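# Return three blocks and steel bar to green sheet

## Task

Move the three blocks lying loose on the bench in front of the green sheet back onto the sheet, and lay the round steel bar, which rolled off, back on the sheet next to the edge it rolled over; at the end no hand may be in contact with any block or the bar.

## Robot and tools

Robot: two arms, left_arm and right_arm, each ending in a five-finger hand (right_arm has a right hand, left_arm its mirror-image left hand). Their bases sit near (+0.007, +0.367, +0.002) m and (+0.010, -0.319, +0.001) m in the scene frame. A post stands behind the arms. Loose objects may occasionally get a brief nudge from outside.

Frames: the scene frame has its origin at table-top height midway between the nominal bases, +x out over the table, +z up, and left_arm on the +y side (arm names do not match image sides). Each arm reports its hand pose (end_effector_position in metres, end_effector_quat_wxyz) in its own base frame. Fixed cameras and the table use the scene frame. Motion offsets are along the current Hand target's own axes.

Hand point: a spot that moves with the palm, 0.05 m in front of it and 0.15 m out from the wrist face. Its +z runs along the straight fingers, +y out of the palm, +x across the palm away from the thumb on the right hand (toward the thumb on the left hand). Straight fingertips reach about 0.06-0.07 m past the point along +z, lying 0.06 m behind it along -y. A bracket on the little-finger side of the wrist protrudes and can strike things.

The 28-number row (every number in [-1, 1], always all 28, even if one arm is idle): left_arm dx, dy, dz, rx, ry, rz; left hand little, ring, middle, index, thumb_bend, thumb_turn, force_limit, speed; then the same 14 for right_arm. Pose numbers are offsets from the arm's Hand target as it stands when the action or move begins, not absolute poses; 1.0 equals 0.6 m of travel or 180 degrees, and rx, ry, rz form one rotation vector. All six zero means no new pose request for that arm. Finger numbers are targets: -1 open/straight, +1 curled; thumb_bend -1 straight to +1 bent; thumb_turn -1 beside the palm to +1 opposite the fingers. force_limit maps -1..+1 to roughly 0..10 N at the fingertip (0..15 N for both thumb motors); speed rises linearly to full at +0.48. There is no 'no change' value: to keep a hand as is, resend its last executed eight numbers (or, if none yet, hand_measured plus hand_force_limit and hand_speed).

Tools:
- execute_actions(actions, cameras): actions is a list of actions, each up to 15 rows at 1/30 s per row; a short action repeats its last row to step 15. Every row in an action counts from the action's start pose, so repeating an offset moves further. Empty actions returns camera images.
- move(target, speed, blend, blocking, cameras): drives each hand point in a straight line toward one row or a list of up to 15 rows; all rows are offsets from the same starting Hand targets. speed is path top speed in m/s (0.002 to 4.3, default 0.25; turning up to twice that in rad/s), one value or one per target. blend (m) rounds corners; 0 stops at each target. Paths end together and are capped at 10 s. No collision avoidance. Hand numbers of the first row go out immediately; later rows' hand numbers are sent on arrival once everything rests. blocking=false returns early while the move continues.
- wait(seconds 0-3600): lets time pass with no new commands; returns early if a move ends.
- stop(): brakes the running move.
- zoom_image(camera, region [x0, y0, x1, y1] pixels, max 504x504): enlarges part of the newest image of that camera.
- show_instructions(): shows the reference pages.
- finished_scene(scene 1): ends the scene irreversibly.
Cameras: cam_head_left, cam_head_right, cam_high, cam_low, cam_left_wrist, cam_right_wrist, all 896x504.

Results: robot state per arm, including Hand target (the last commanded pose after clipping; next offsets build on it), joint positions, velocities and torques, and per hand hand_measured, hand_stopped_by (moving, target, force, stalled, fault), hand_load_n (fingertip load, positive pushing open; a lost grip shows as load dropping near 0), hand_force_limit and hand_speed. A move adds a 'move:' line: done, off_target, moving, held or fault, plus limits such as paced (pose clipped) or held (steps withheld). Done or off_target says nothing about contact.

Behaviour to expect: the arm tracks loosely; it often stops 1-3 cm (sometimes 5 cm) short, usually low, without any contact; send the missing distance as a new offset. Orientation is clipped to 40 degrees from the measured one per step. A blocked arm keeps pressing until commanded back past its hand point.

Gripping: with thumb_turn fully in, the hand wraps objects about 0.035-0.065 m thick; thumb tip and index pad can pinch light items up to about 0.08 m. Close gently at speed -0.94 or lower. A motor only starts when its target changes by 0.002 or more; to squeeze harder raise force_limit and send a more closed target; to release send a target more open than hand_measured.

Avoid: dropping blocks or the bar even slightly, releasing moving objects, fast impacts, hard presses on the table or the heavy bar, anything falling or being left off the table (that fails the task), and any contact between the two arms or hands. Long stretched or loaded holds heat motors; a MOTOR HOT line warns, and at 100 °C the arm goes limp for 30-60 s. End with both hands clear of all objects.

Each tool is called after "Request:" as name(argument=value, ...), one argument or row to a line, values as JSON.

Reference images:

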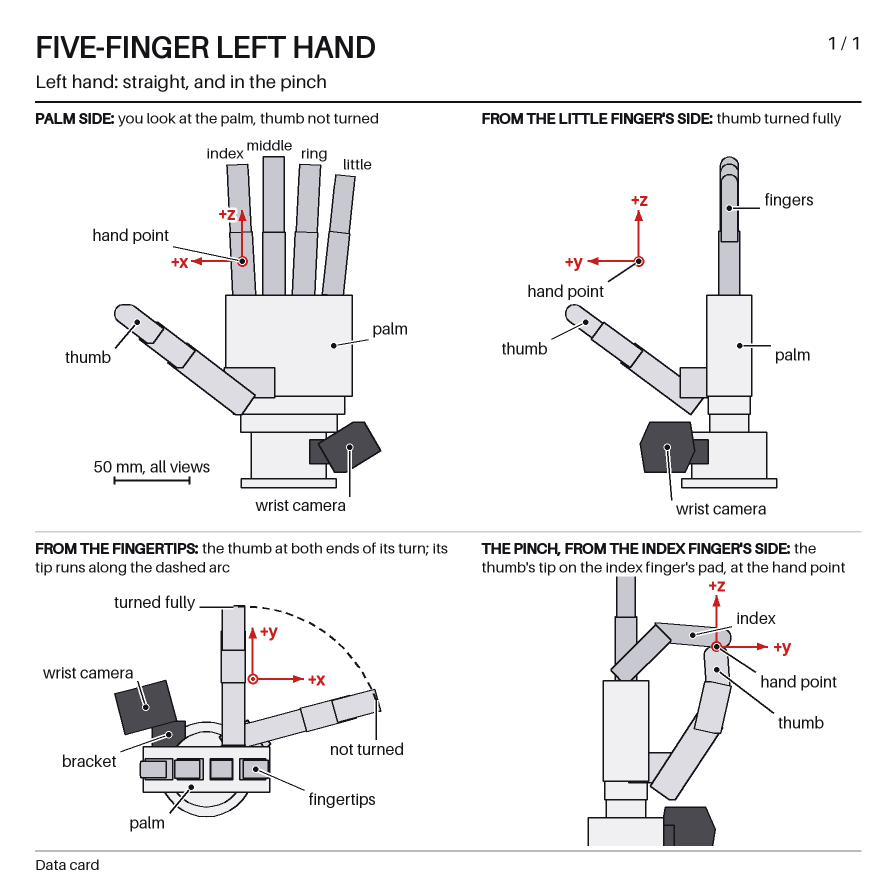

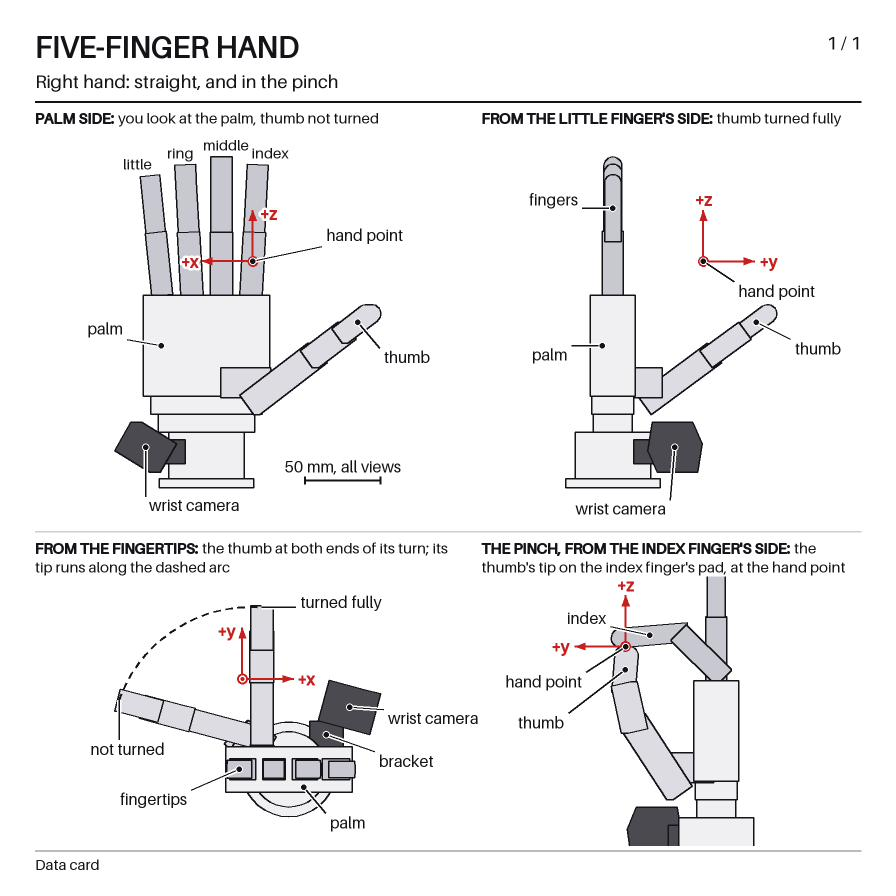

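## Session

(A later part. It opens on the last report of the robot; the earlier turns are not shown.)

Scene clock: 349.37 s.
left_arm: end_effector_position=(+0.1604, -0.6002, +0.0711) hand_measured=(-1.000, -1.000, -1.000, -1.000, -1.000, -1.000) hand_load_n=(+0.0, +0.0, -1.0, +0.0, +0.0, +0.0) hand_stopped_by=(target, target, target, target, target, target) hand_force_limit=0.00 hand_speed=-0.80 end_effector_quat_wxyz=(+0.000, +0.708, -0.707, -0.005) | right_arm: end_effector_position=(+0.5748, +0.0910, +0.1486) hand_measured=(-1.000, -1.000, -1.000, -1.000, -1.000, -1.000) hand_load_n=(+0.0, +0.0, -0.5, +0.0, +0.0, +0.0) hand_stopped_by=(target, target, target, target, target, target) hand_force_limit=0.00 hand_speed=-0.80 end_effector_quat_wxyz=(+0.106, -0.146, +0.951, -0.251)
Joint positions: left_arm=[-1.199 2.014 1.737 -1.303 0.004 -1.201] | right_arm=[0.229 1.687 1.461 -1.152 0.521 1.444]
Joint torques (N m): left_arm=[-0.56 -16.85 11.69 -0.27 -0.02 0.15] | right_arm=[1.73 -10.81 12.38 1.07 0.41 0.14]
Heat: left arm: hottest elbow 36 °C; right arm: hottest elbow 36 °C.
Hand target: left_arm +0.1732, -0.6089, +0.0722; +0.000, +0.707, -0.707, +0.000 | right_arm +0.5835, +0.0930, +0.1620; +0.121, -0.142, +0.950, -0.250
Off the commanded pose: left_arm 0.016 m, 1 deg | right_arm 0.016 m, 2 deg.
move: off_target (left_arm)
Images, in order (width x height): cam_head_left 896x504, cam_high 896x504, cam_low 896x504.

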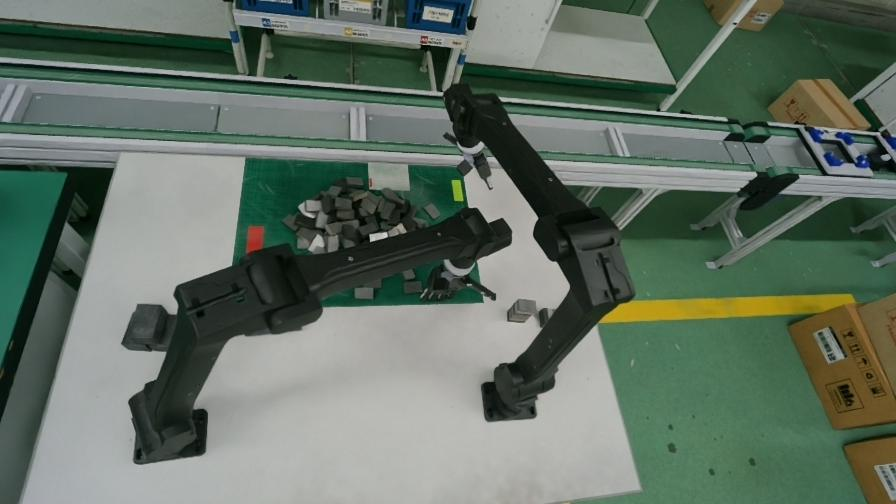

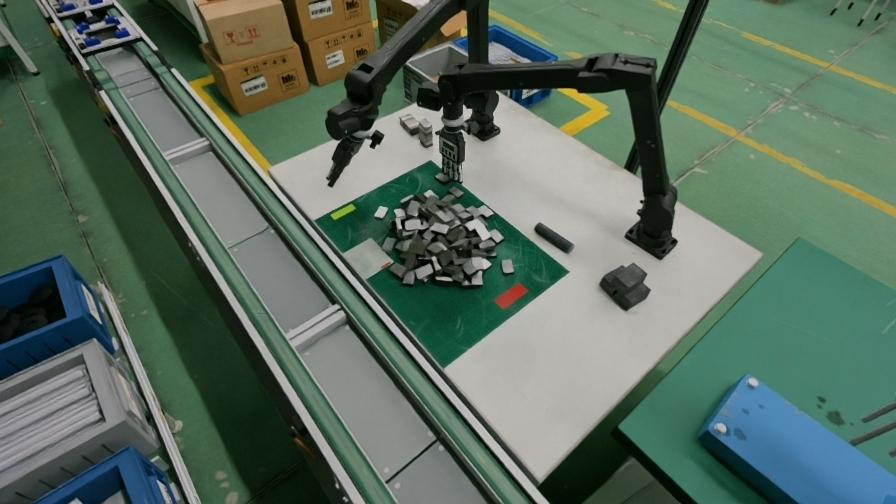

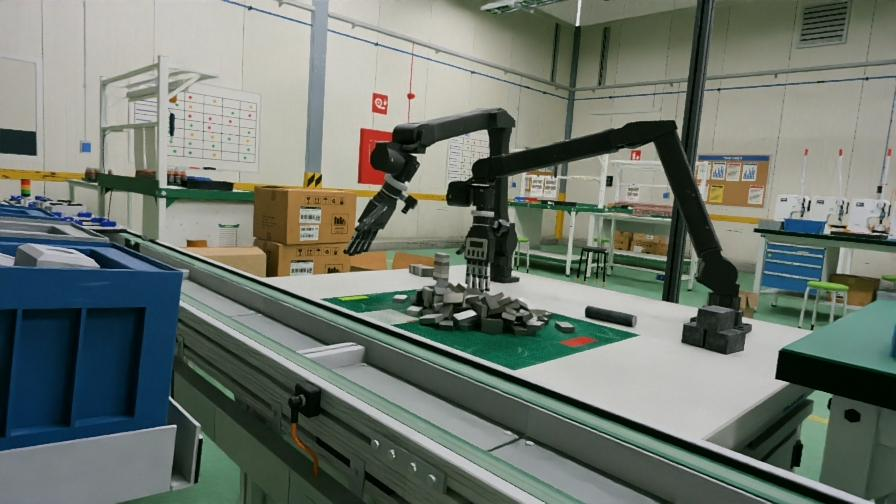

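Request:
move(
  target=[
    [0.0,-0.024,0,0,0,0,-1,-1,-1,-1,-1,-1,0,-0.8,0,0,0,0,0,0,-1,-1,-1,-1,-1,-1,0,-0.8],
    [0,0.03,0,0,0,0,-1,-1,-1,-1,-1,-1,0,-0.8,0,0,0,0,0,0,-1,-1,-1,-1,-1,-1,0,-0.8],
    [-0.05,0.05,-0.12,0,0,0,-1,-1,-1,-1,-1,-1,0,-0.8,0,0,0,0,0,0,-1,-1,-1,-1,-1,-1,0,-0.8],
    [-0.5,0.1,-0.2,0,0,0,-1,-1,-1,-1,-1,-1,0,-0.8,0,0,0,0,0,0,-1,-1,-1,-1,-1,-1,0,-0.8],
  ],
  speed=[0.05,0.07,0.2,0.25],
  blend=[0,0.005,0.03,0],
  cameras=["cam_head_left","cam_head_right","cam_high","cam_low","cam_left_wrist"],
)

Request:
zoom_image(
  camera="cam_high",
  region=[400, 140, 600, 290],
)

Request:
zoom_image(
  camera="cam_head_right",
  region=[230, 220, 530, 400],
)

Scene clock: 364.13 s.
left_arm: end_effector_position=(+0.1139, -0.3139, +0.1958) hand_measured=(-1.000, -1.000, -1.000, -1.000, -1.000, -1.000) hand_load_n=(+0.0, +0.0, +0.0, +0.0, -0.5, +0.0) hand_stopped_by=(target, target, target, target, target, target) hand_force_limit=0.00 hand_speed=-0.80 end_effector_quat_wxyz=(+0.003, +0.710, -0.704, +0.010) | right_arm: end_effector_position=(+0.5748, +0.0910, +0.1486) hand_measured=(-1.000, -1.000, -1.000, -1.000, -1.000, -1.000) hand_load_n=(+0.0, +0.0, +0.0, +0.0, -0.5, +0.0) hand_stopped_by=(target, target, target, target, target, target) hand_force_limit=0.00 hand_speed=-0.80 end_effector_quat_wxyz=(+0.106, -0.146, +0.951, -0.251)
Joint positions: left_arm=[-1.017 1.198 1.082 -1.435 0.001 -1.025] | right_arm=[0.229 1.687 1.461 -1.152 0.521 1.444]
Joint torques (N m): left_arm=[-0.85 -7.77 8.31 -0.28 0.11 0.15] | right_arm=[1.67 -10.7 12.4 1.03 0.42 0.14]
Heat: left arm: hottest elbow 38 °C; right arm: hottest elbow 36 °C.
Hand target: left_arm +0.1136, -0.3088, +0.1921; +0.000, +0.707, -0.708, +0.000 | right_arm +0.5835, +0.0930, +0.1620; +0.121, -0.142, +0.950, -0.250
Off the commanded pose: left_arm 0.006 m, 1 deg | right_arm 0.016 m, 2 deg.
move: done
cam_left_wrist: T_world_to_cam=[[0.95524, -0.2927, 0.04299, -0.2083], [-0.2588, -0.75637, 0.60078, -0.33711], [-0.14333, -0.58501, -0.79826, 0.0994]] pos_world=[0.12598, -0.2578, 0.29083]

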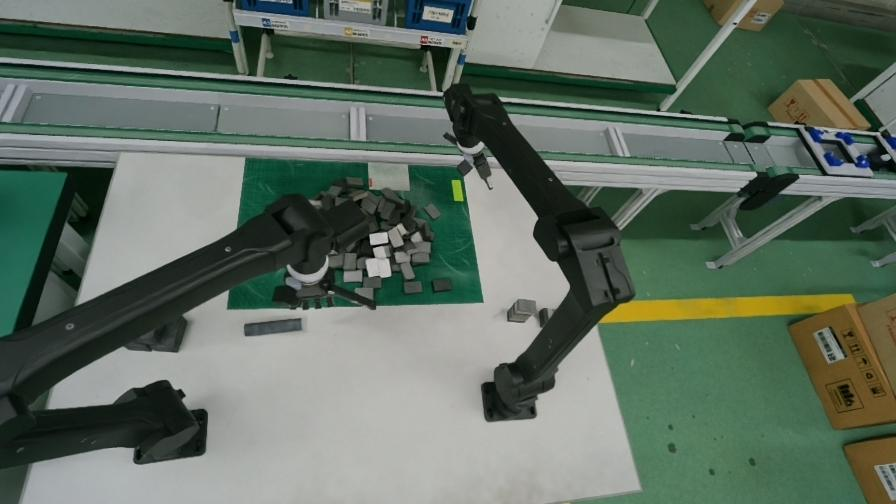

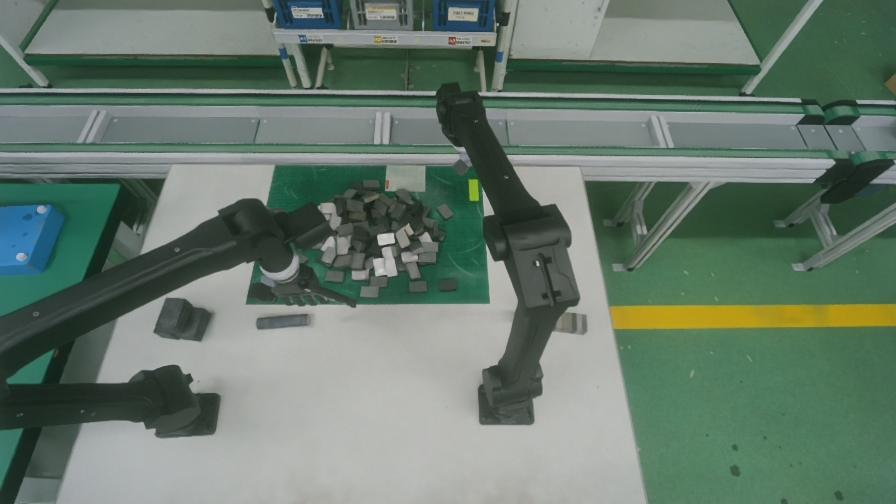

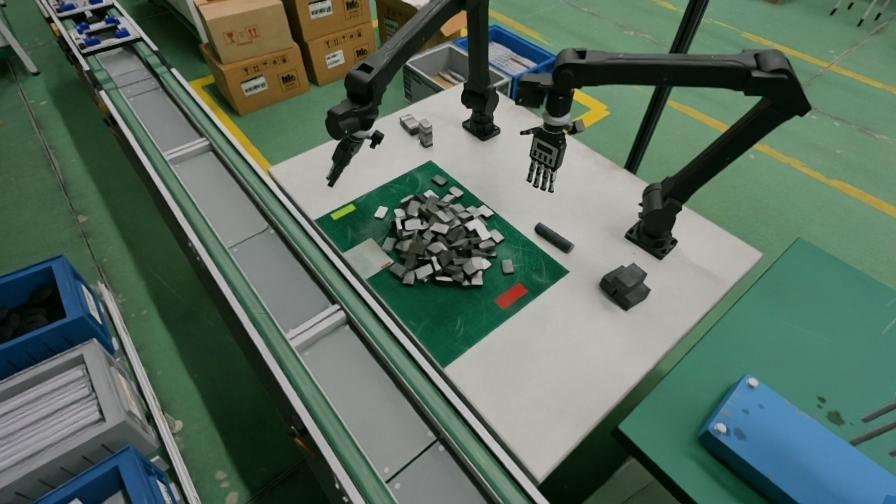

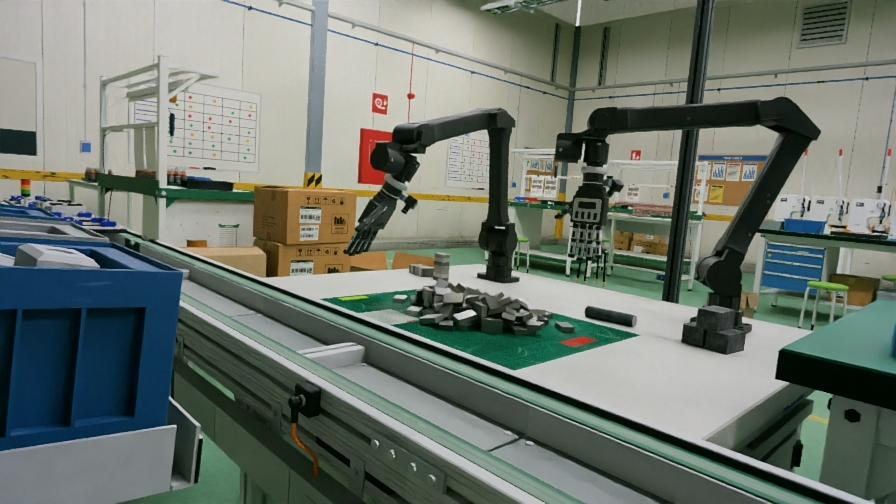

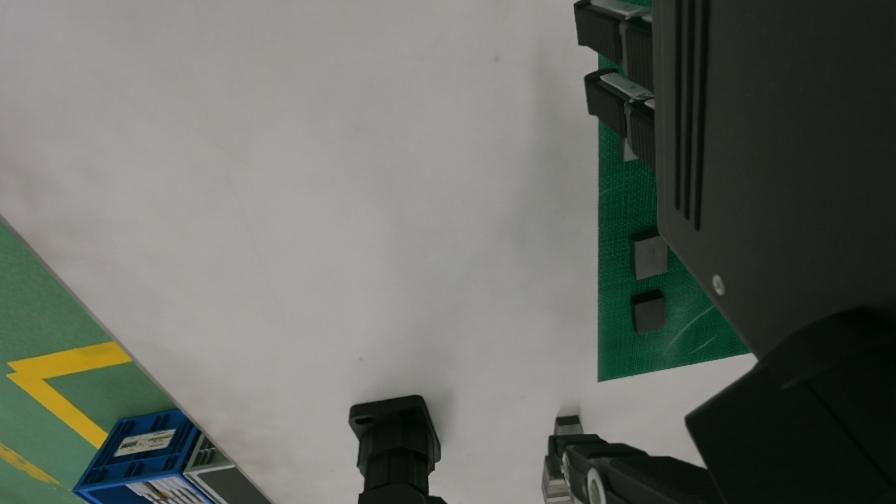

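Scaled by 2.520 from the camera's image (finer frame: 1280x720).

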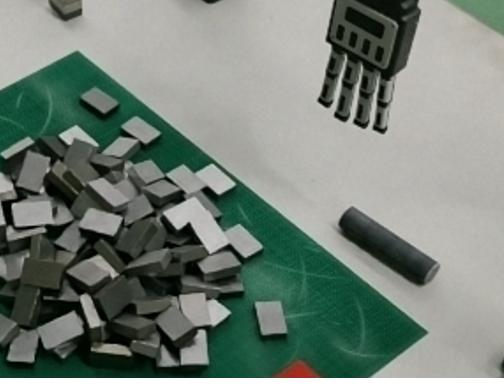

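Scaled by 1.680 from the camera's image (finer frame: 1280x720).

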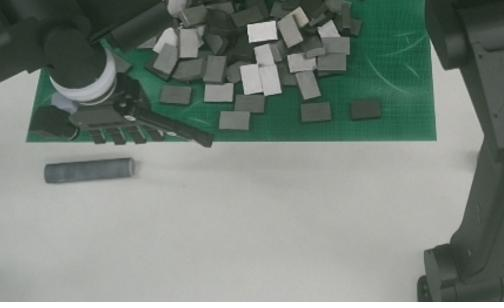

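Request:
move(
  target=[
    [-0.18,-0.119,0.09,0.25,0,0,-1,-1,-1,-1,-1,1,0,0,0,0,0,0,0,0,-1,-1,-1,-1,-1,-1,0,-0.8],
  ],
  speed=0.2,
  cameras=["cam_head_left","cam_head_right","cam_high","cam_low","cam_left_wrist"],
)

Scene clock: 429.27 s.
left_arm: end_effector_position=(+0.1861, -0.1984, +0.1382) hand_measured=(-1.000, -1.000, -1.000, -1.000, -1.000, +1.000) hand_load_n=(+0.0, +0.0, +0.0, +0.0, +0.0, +0.5) hand_stopped_by=(target, target, target, target, target, target) hand_force_limit=0.00 hand_speed=0.00 end_effector_quat_wxyz=(-0.270, +0.661, -0.648, +0.265) | right_arm: end_effector_position=(+0.5748, +0.0910, +0.1486) hand_measured=(-1.000, -1.000, -1.000, -1.000, -1.000, -1.000) hand_load_n=(+0.0, +0.0, +0.0, +0.0, +0.0, +0.0) hand_stopped_by=(target, target, target, target, target, target) hand_force_limit=0.00 hand_speed=-0.80 end_effector_quat_wxyz=(+0.106, -0.146, +0.951, -0.251)
Joint positions: left_arm=[-1.069 0.724 0.604 -1.023 -0.669 -0.938] | right_arm=[0.229 1.687 1.461 -1.152 0.521 1.444]
Joint torques (N m): left_arm=[-2.02 -3.55 9.01 1.31 -0.43 0.17] | right_arm=[1.73 -10.75 12.37 0.94 0.41 0.14]
Heat: left arm: hottest elbow 37 °C; right arm: hottest elbow 37 °C.
Hand target: left_arm +0.1851, -0.2010, +0.1381; -0.270, +0.653, -0.654, +0.271 | right_arm +0.5835, +0.0930, +0.1620; +0.121, -0.142, +0.950, -0.250
Off the commanded pose: left_arm 0.003 m, 1 deg | right_arm 0.016 m, 2 deg.
move: done
cam_left_wrist: T_world_to_cam=[[0.66669, -0.28726, 0.68775, -0.27516], [-0.58244, -0.77656, 0.24025, -0.0904], [0.46506, -0.56075, -0.68504, 0.00724]] pos_world=[0.12743, -0.14518, 0.21592]

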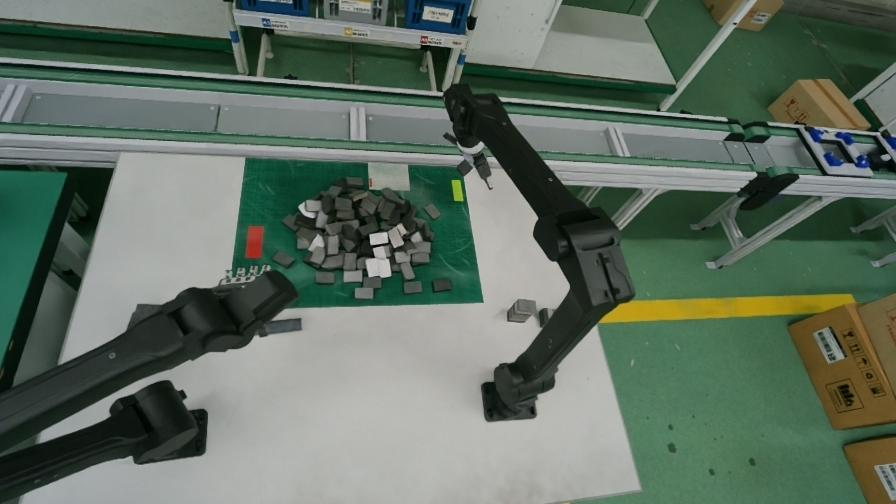

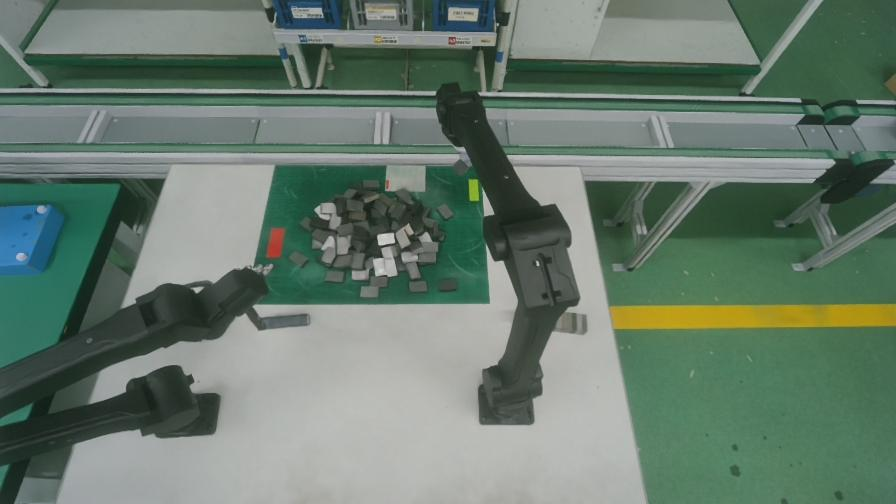

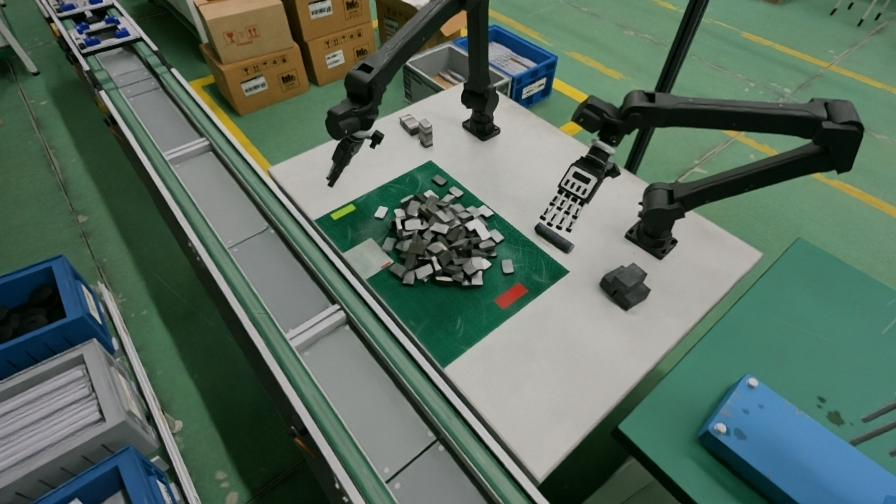

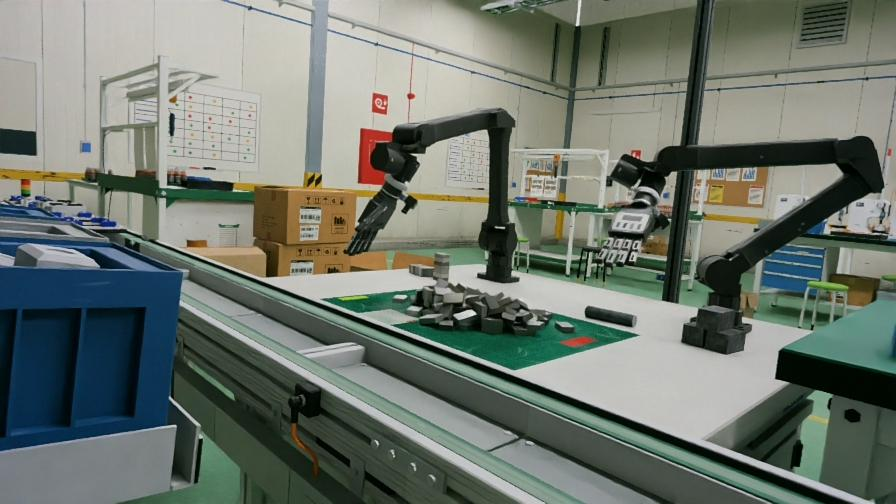

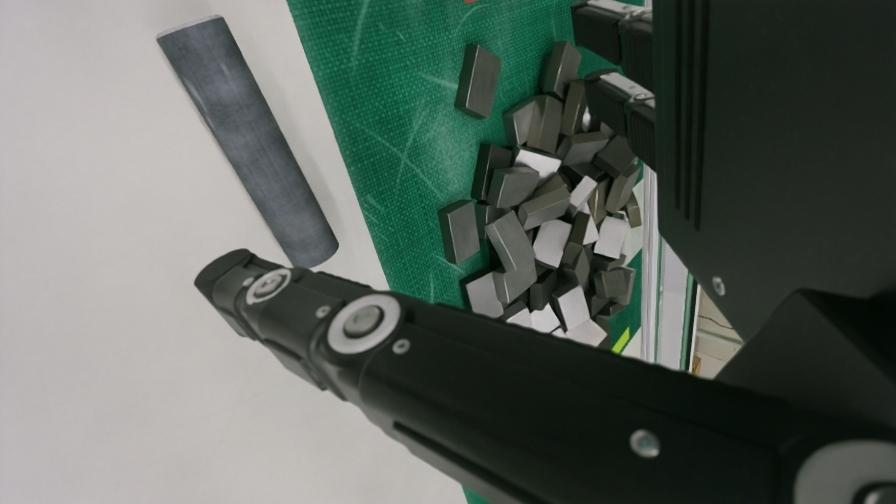

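Request:
move(
  target=[
    [0.0227,0.094,0.0895,0.039,0,0,-1,-1,-1,-1,-1,1,0,0,0,0,0,0,0,0,-1,-1,-1,-1,-1,-1,0,-0.8],
  ],
  speed=0.1,
  cameras=["cam_head_right","cam_high","cam_low","cam_left_wrist"],
)

Request:
zoom_image(
  camera="cam_high",
  region=[490, 140, 640, 290],
)

Request:
zoom_image(
  camera="cam_low",
  region=[540, 200, 700, 350],
)

Scene clock: 467.63 s.
left_arm: end_effector_position=(+0.1834, -0.2105, +0.0610) hand_measured=(-1.000, -1.000, -1.000, -1.000, -1.000, +1.000) hand_load_n=(+0.0, +0.0, +0.0, +0.0, +0.0, +0.0) hand_stopped_by=(target, target, target, target, target, target) hand_force_limit=0.00 hand_speed=0.00 end_effector_quat_wxyz=(-0.313, +0.632, -0.640, +0.304) | right_arm: end_effector_position=(+0.5748, +0.0910, +0.1486) hand_measured=(-1.000, -1.000, -1.000, -1.000, -1.000, -1.000) hand_load_n=(+0.0, +0.0, +0.0, +0.0, -0.5, +0.0) hand_stopped_by=(target, target, target, target, target, target) hand_force_limit=0.00 hand_speed=-0.80 end_effector_quat_wxyz=(+0.106, -0.146, +0.951, -0.251)
Joint positions: left_arm=[-1.209 0.835 0.403 -0.727 -0.828 -1.013] | right_arm=[0.229 1.687 1.461 -1.152 0.521 1.444]
Joint torques (N m): left_arm=[-1.9 -3.08 8.42 1.24 -0.53 -0.21] | right_arm=[1.73 -10.75 12.4 0.98 0.42 0.15]
Heat: left arm: hottest elbow 35 °C; right arm: hottest elbow 37 °C.
Hand target: left_arm +0.1832, -0.2146, +0.0603; -0.309, +0.635, -0.636, +0.310 | right_arm +0.5835, +0.0930, +0.1620; +0.121, -0.142, +0.950, -0.250
Off the commanded pose: left_arm 0.004 m, 1 deg | right_arm 0.016 m, 2 deg.
move: done
cam_left_wrist: T_world_to_cam=[[0.56756, -0.31592, 0.76031, -0.21604], [-0.62662, -0.76475, 0.15, -0.0668], [0.53407, -0.56156, -0.632, -0.06721]] pos_world=[0.11665, -0.15708, 0.1318]

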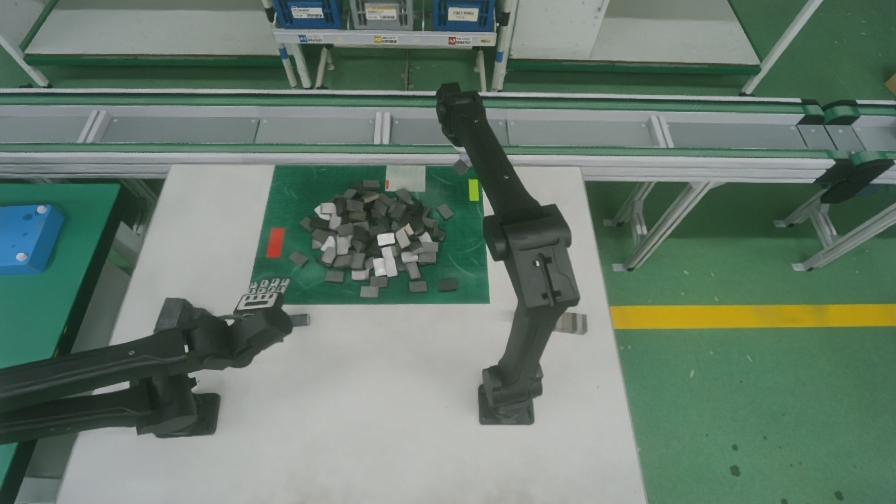

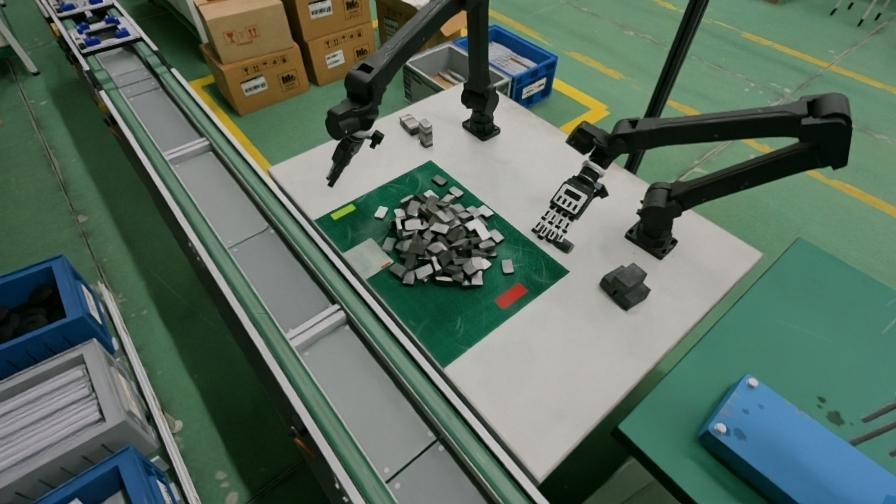

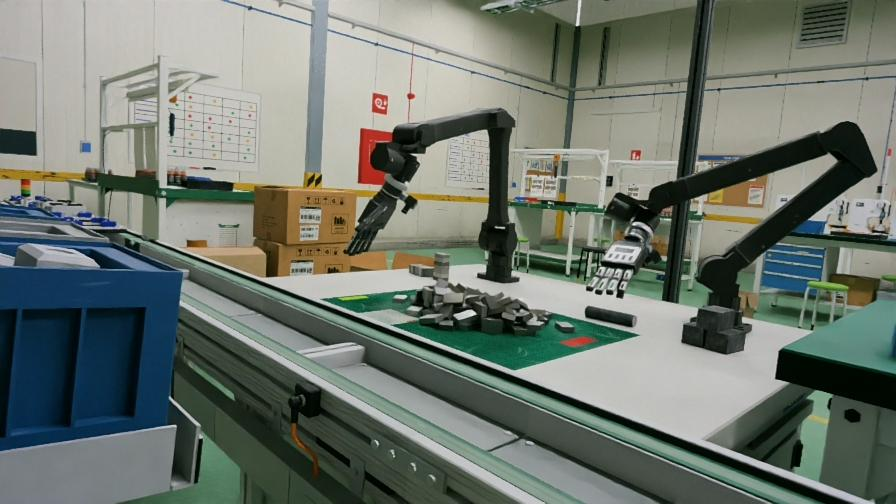

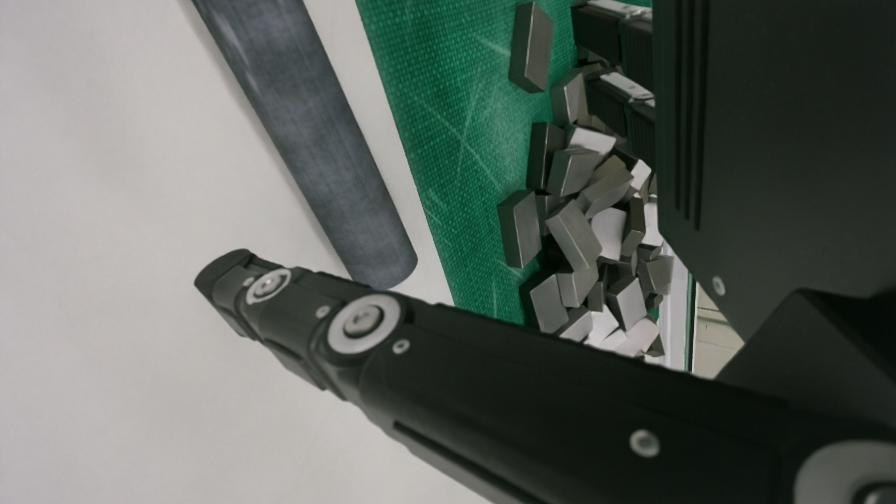

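Scaled by 3.360 from the camera's image (finer frame: 1280x720).

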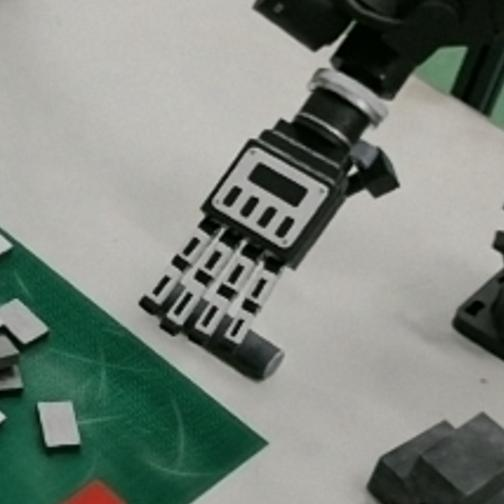

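Scaled by 3.150 from the camera's image (finer frame: 1280x720).

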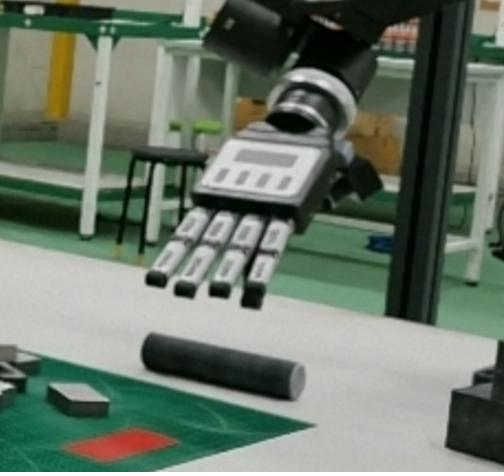

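Request:
move(
  target=[
    [0,0.05,0.039,0,0,0,-1,-1,-1,-1,-1,1,0,0,0,0,0,0,0,0,-1,-1,-1,-1,-1,-1,0,-0.8],
  ],
  speed=0.06,
  cameras=["cam_high","cam_low","cam_left_wrist"],
)

Request:
zoom_image(
  camera="cam_high",
  region=[490, 160, 610, 280],
)

Request:
zoom_image(
  camera="cam_low",
  region=[550, 230, 670, 350],
)

Scene clock: 508.00 s.
left_arm: end_effector_position=(+0.1840, -0.2118, +0.0239) hand_measured=(-1.000, -1.000, -1.000, -1.000, -1.000, +1.000) hand_load_n=(+0.0, +0.0, +0.0, +0.0, +0.0, +0.0) hand_stopped_by=(target, target, target, target, target, target) hand_force_limit=0.00 hand_speed=0.00 end_effector_quat_wxyz=(-0.312, +0.634, -0.639, +0.305) | right_arm: end_effector_position=(+0.5748, +0.0910, +0.1486) hand_measured=(-1.000, -1.000, -1.000, -1.000, -1.000, -1.000) hand_load_n=(+0.0, +0.0, +0.0, +0.0, +0.0, +0.0) hand_stopped_by=(target, target, target, target, target, target) hand_force_limit=0.00 hand_speed=-0.80 end_effector_quat_wxyz=(+0.106, -0.146, +0.951, -0.251)
Joint positions: left_arm=[-1.209 0.931 0.332 -0.557 -0.828 -1.017] | right_arm=[0.229 1.687 1.461 -1.152 0.521 1.444]
Joint torques (N m): left_arm=[-1.73 -3.49 7.64 1.29 -0.52 -0.17] | right_arm=[1.61 -10.75 12.4 1.03 0.42 0.15]
Heat: left arm: hottest elbow 36 °C; right arm: hottest elbow 37 °C.
Hand target: left_arm +0.1831, -0.2146, +0.0222; -0.309, +0.635, -0.636, +0.310 | right_arm +0.5835, +0.0930, +0.1620; +0.121, -0.142, +0.950, -0.250
Off the commanded pose: left_arm 0.003 m, 1 deg | right_arm 0.016 m, 2 deg.
move: done
cam_left_wrist: T_world_to_cam=[[0.56718, -0.3111, 0.76258, -0.18755], [-0.62499, -0.76558, 0.15253, -0.0624], [0.53637, -0.56312, -0.62866, -0.09263]] pos_world=[0.11706, -0.15829, 0.09431]

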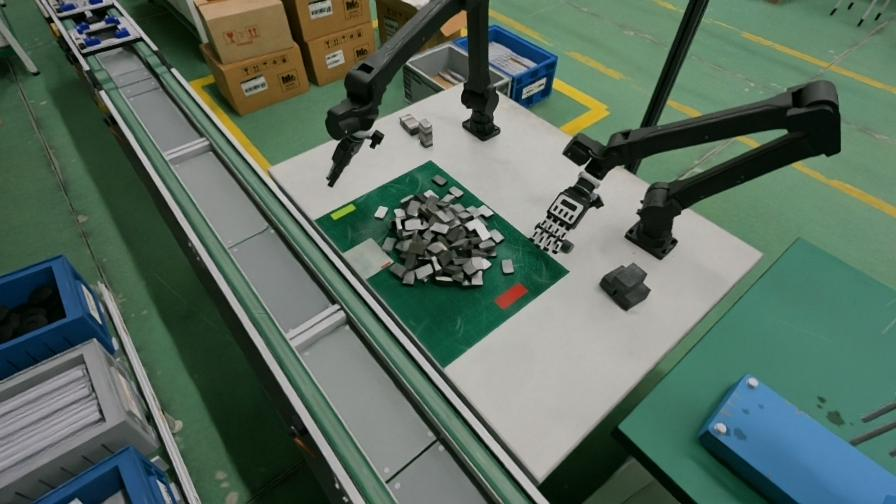

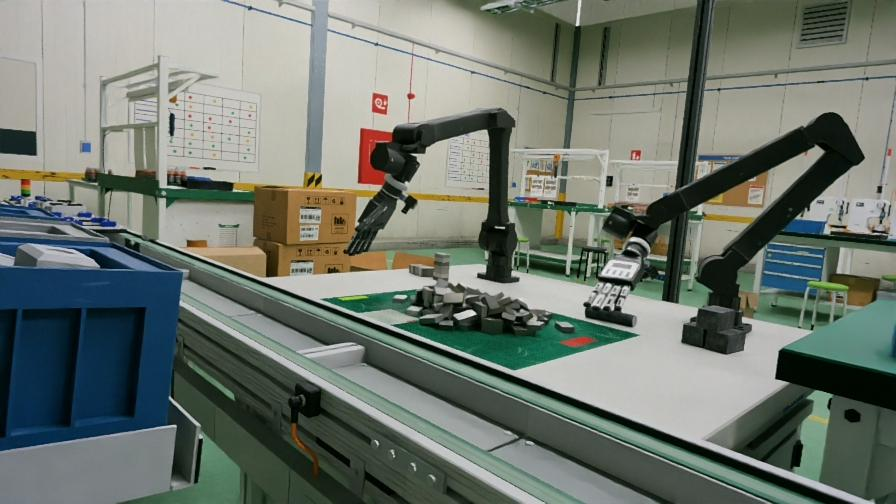

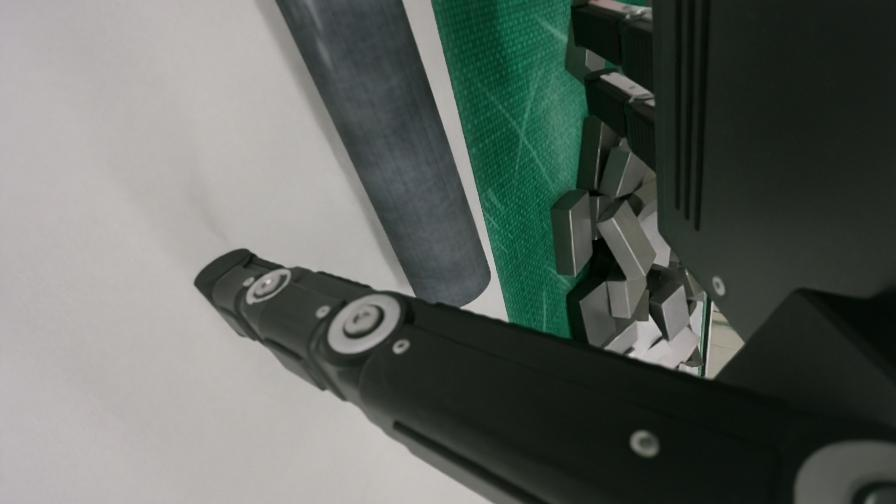

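Scaled by 4.200 from the camera's image (finer frame: 1280x720).

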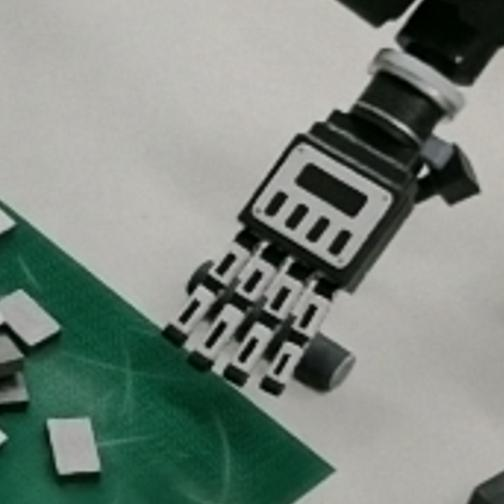

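Scaled by 4.200 from the camera's image (finer frame: 1280x720).

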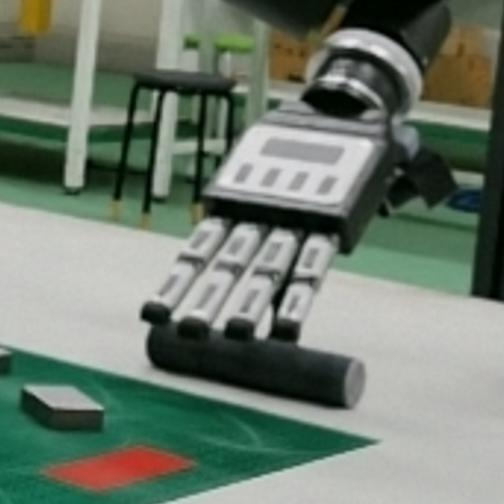

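Request:
move(
  target=[
    [-0.025,0.003,0.002,0,0,0,-0.45,-0.45,-0.45,-0.45,-0.8,1,-0.5,-0.7,0,0,0,0,0,0,-1,-1,-1,-1,-1,-1,0,-0.8],
  ],
  speed=0.06,
  cameras=["cam_high","cam_low","cam_left_wrist"],
)

Request:
zoom_image(
  camera="cam_high",
  region=[490, 160, 610, 280],
)

Request:
zoom_image(
  camera="cam_low",
  region=[550, 230, 670, 350],
)

Scene clock: 544.00 s.
left_arm: end_effector_position=(+0.1811, -0.2006, +0.0202) hand_measured=(-0.450, -0.450, -0.450, -0.450, -0.800, +1.000) hand_load_n=(+0.0, +0.0, +0.0, +0.0, +0.0, +0.0) hand_stopped_by=(target, target, target, target, target, target) hand_force_limit=-0.50 hand_speed=-0.70 end_effector_quat_wxyz=(-0.310, +0.636, -0.636, +0.309) | right_arm: end_effector_position=(+0.5748, +0.0910, +0.1486) hand_measured=(-1.000, -1.000, -1.000, -1.000, -1.000, -1.000) hand_load_n=(+0.0, +0.0, +0.0, +0.0, +0.0, +0.0) hand_stopped_by=(target, target, target, target, target, target) hand_force_limit=0.00 hand_speed=-0.80 end_effector_quat_wxyz=(+0.106, -0.146, +0.951, -0.251)
Joint positions: left_arm=[-1.201 0.879 0.295 -0.554 -0.823 -1.009] | right_arm=[0.229 1.687 1.461 -1.152 0.521 1.444]
Joint torques (N m): left_arm=[-0.56 -3.66 7.71 1.22 -0.3 0.16] | right_arm=[1.49 -10.87 12.38 1.03 0.42 0.16]
Heat: left arm: hottest elbow 35 °C; right arm: hottest elbow 37 °C.
Hand target: left_arm +0.1830, -0.1997, +0.0202; -0.310, +0.635, -0.636, +0.310 | right_arm +0.5835, +0.0930, +0.1620; +0.121, -0.142, +0.950, -0.250
Off the commanded pose: left_arm 0.002 m, 0 deg | right_arm 0.016 m, 2 deg.
move: done
cam_left_wrist: T_world_to_cam=[[0.56637, -0.30145, 0.76704, -0.17762], [-0.624, -0.76483, 0.16017, -0.0552], [0.53838, -0.56935, -0.62128, -0.0888]] pos_world=[0.11397, -0.14632, 0.08991]

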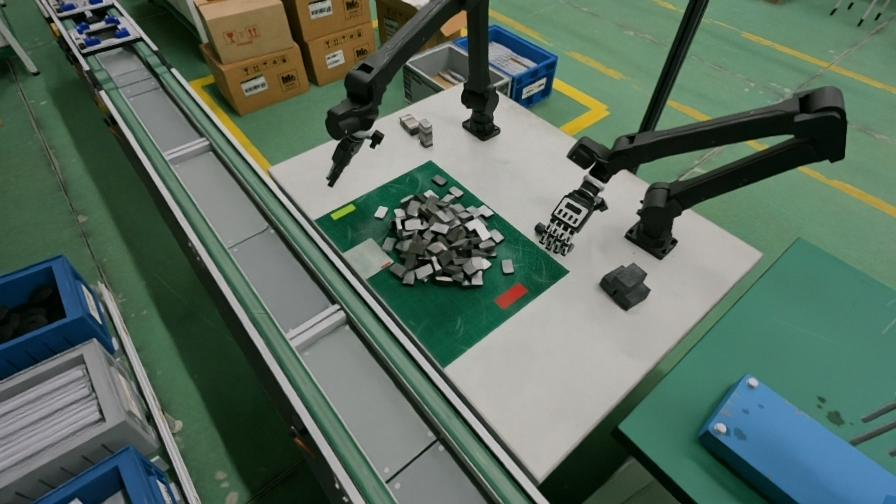

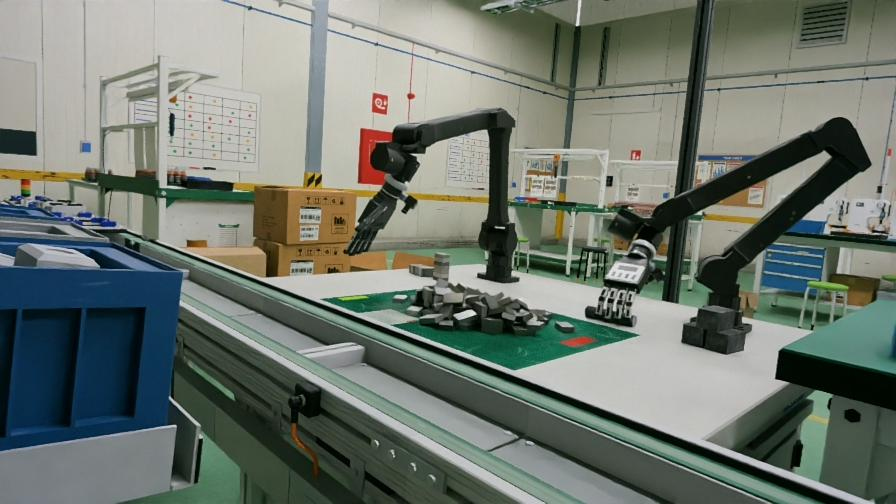

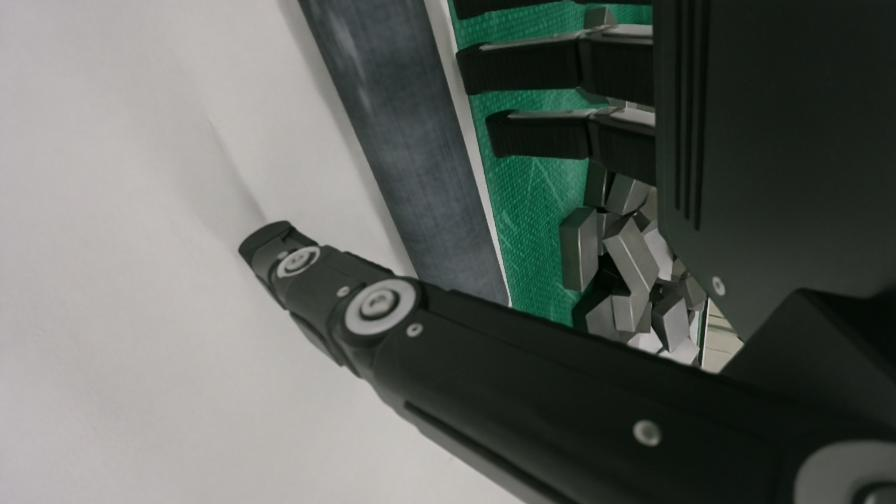

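Scaled by 4.200 from the camera's image (finer frame: 1280x720).

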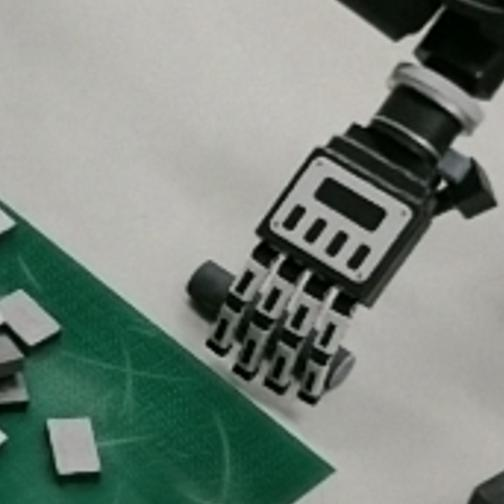

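Scaled by 4.200 from the camera's image (finer frame: 1280x720).

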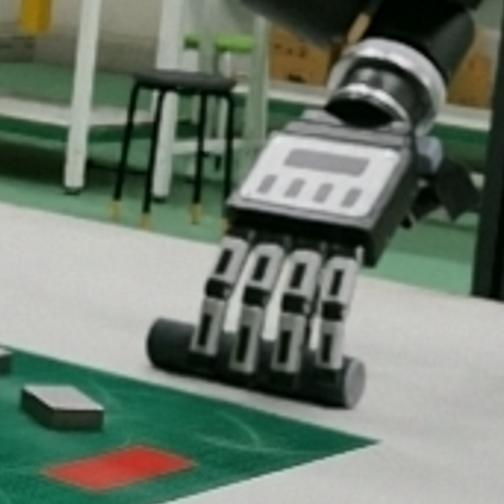

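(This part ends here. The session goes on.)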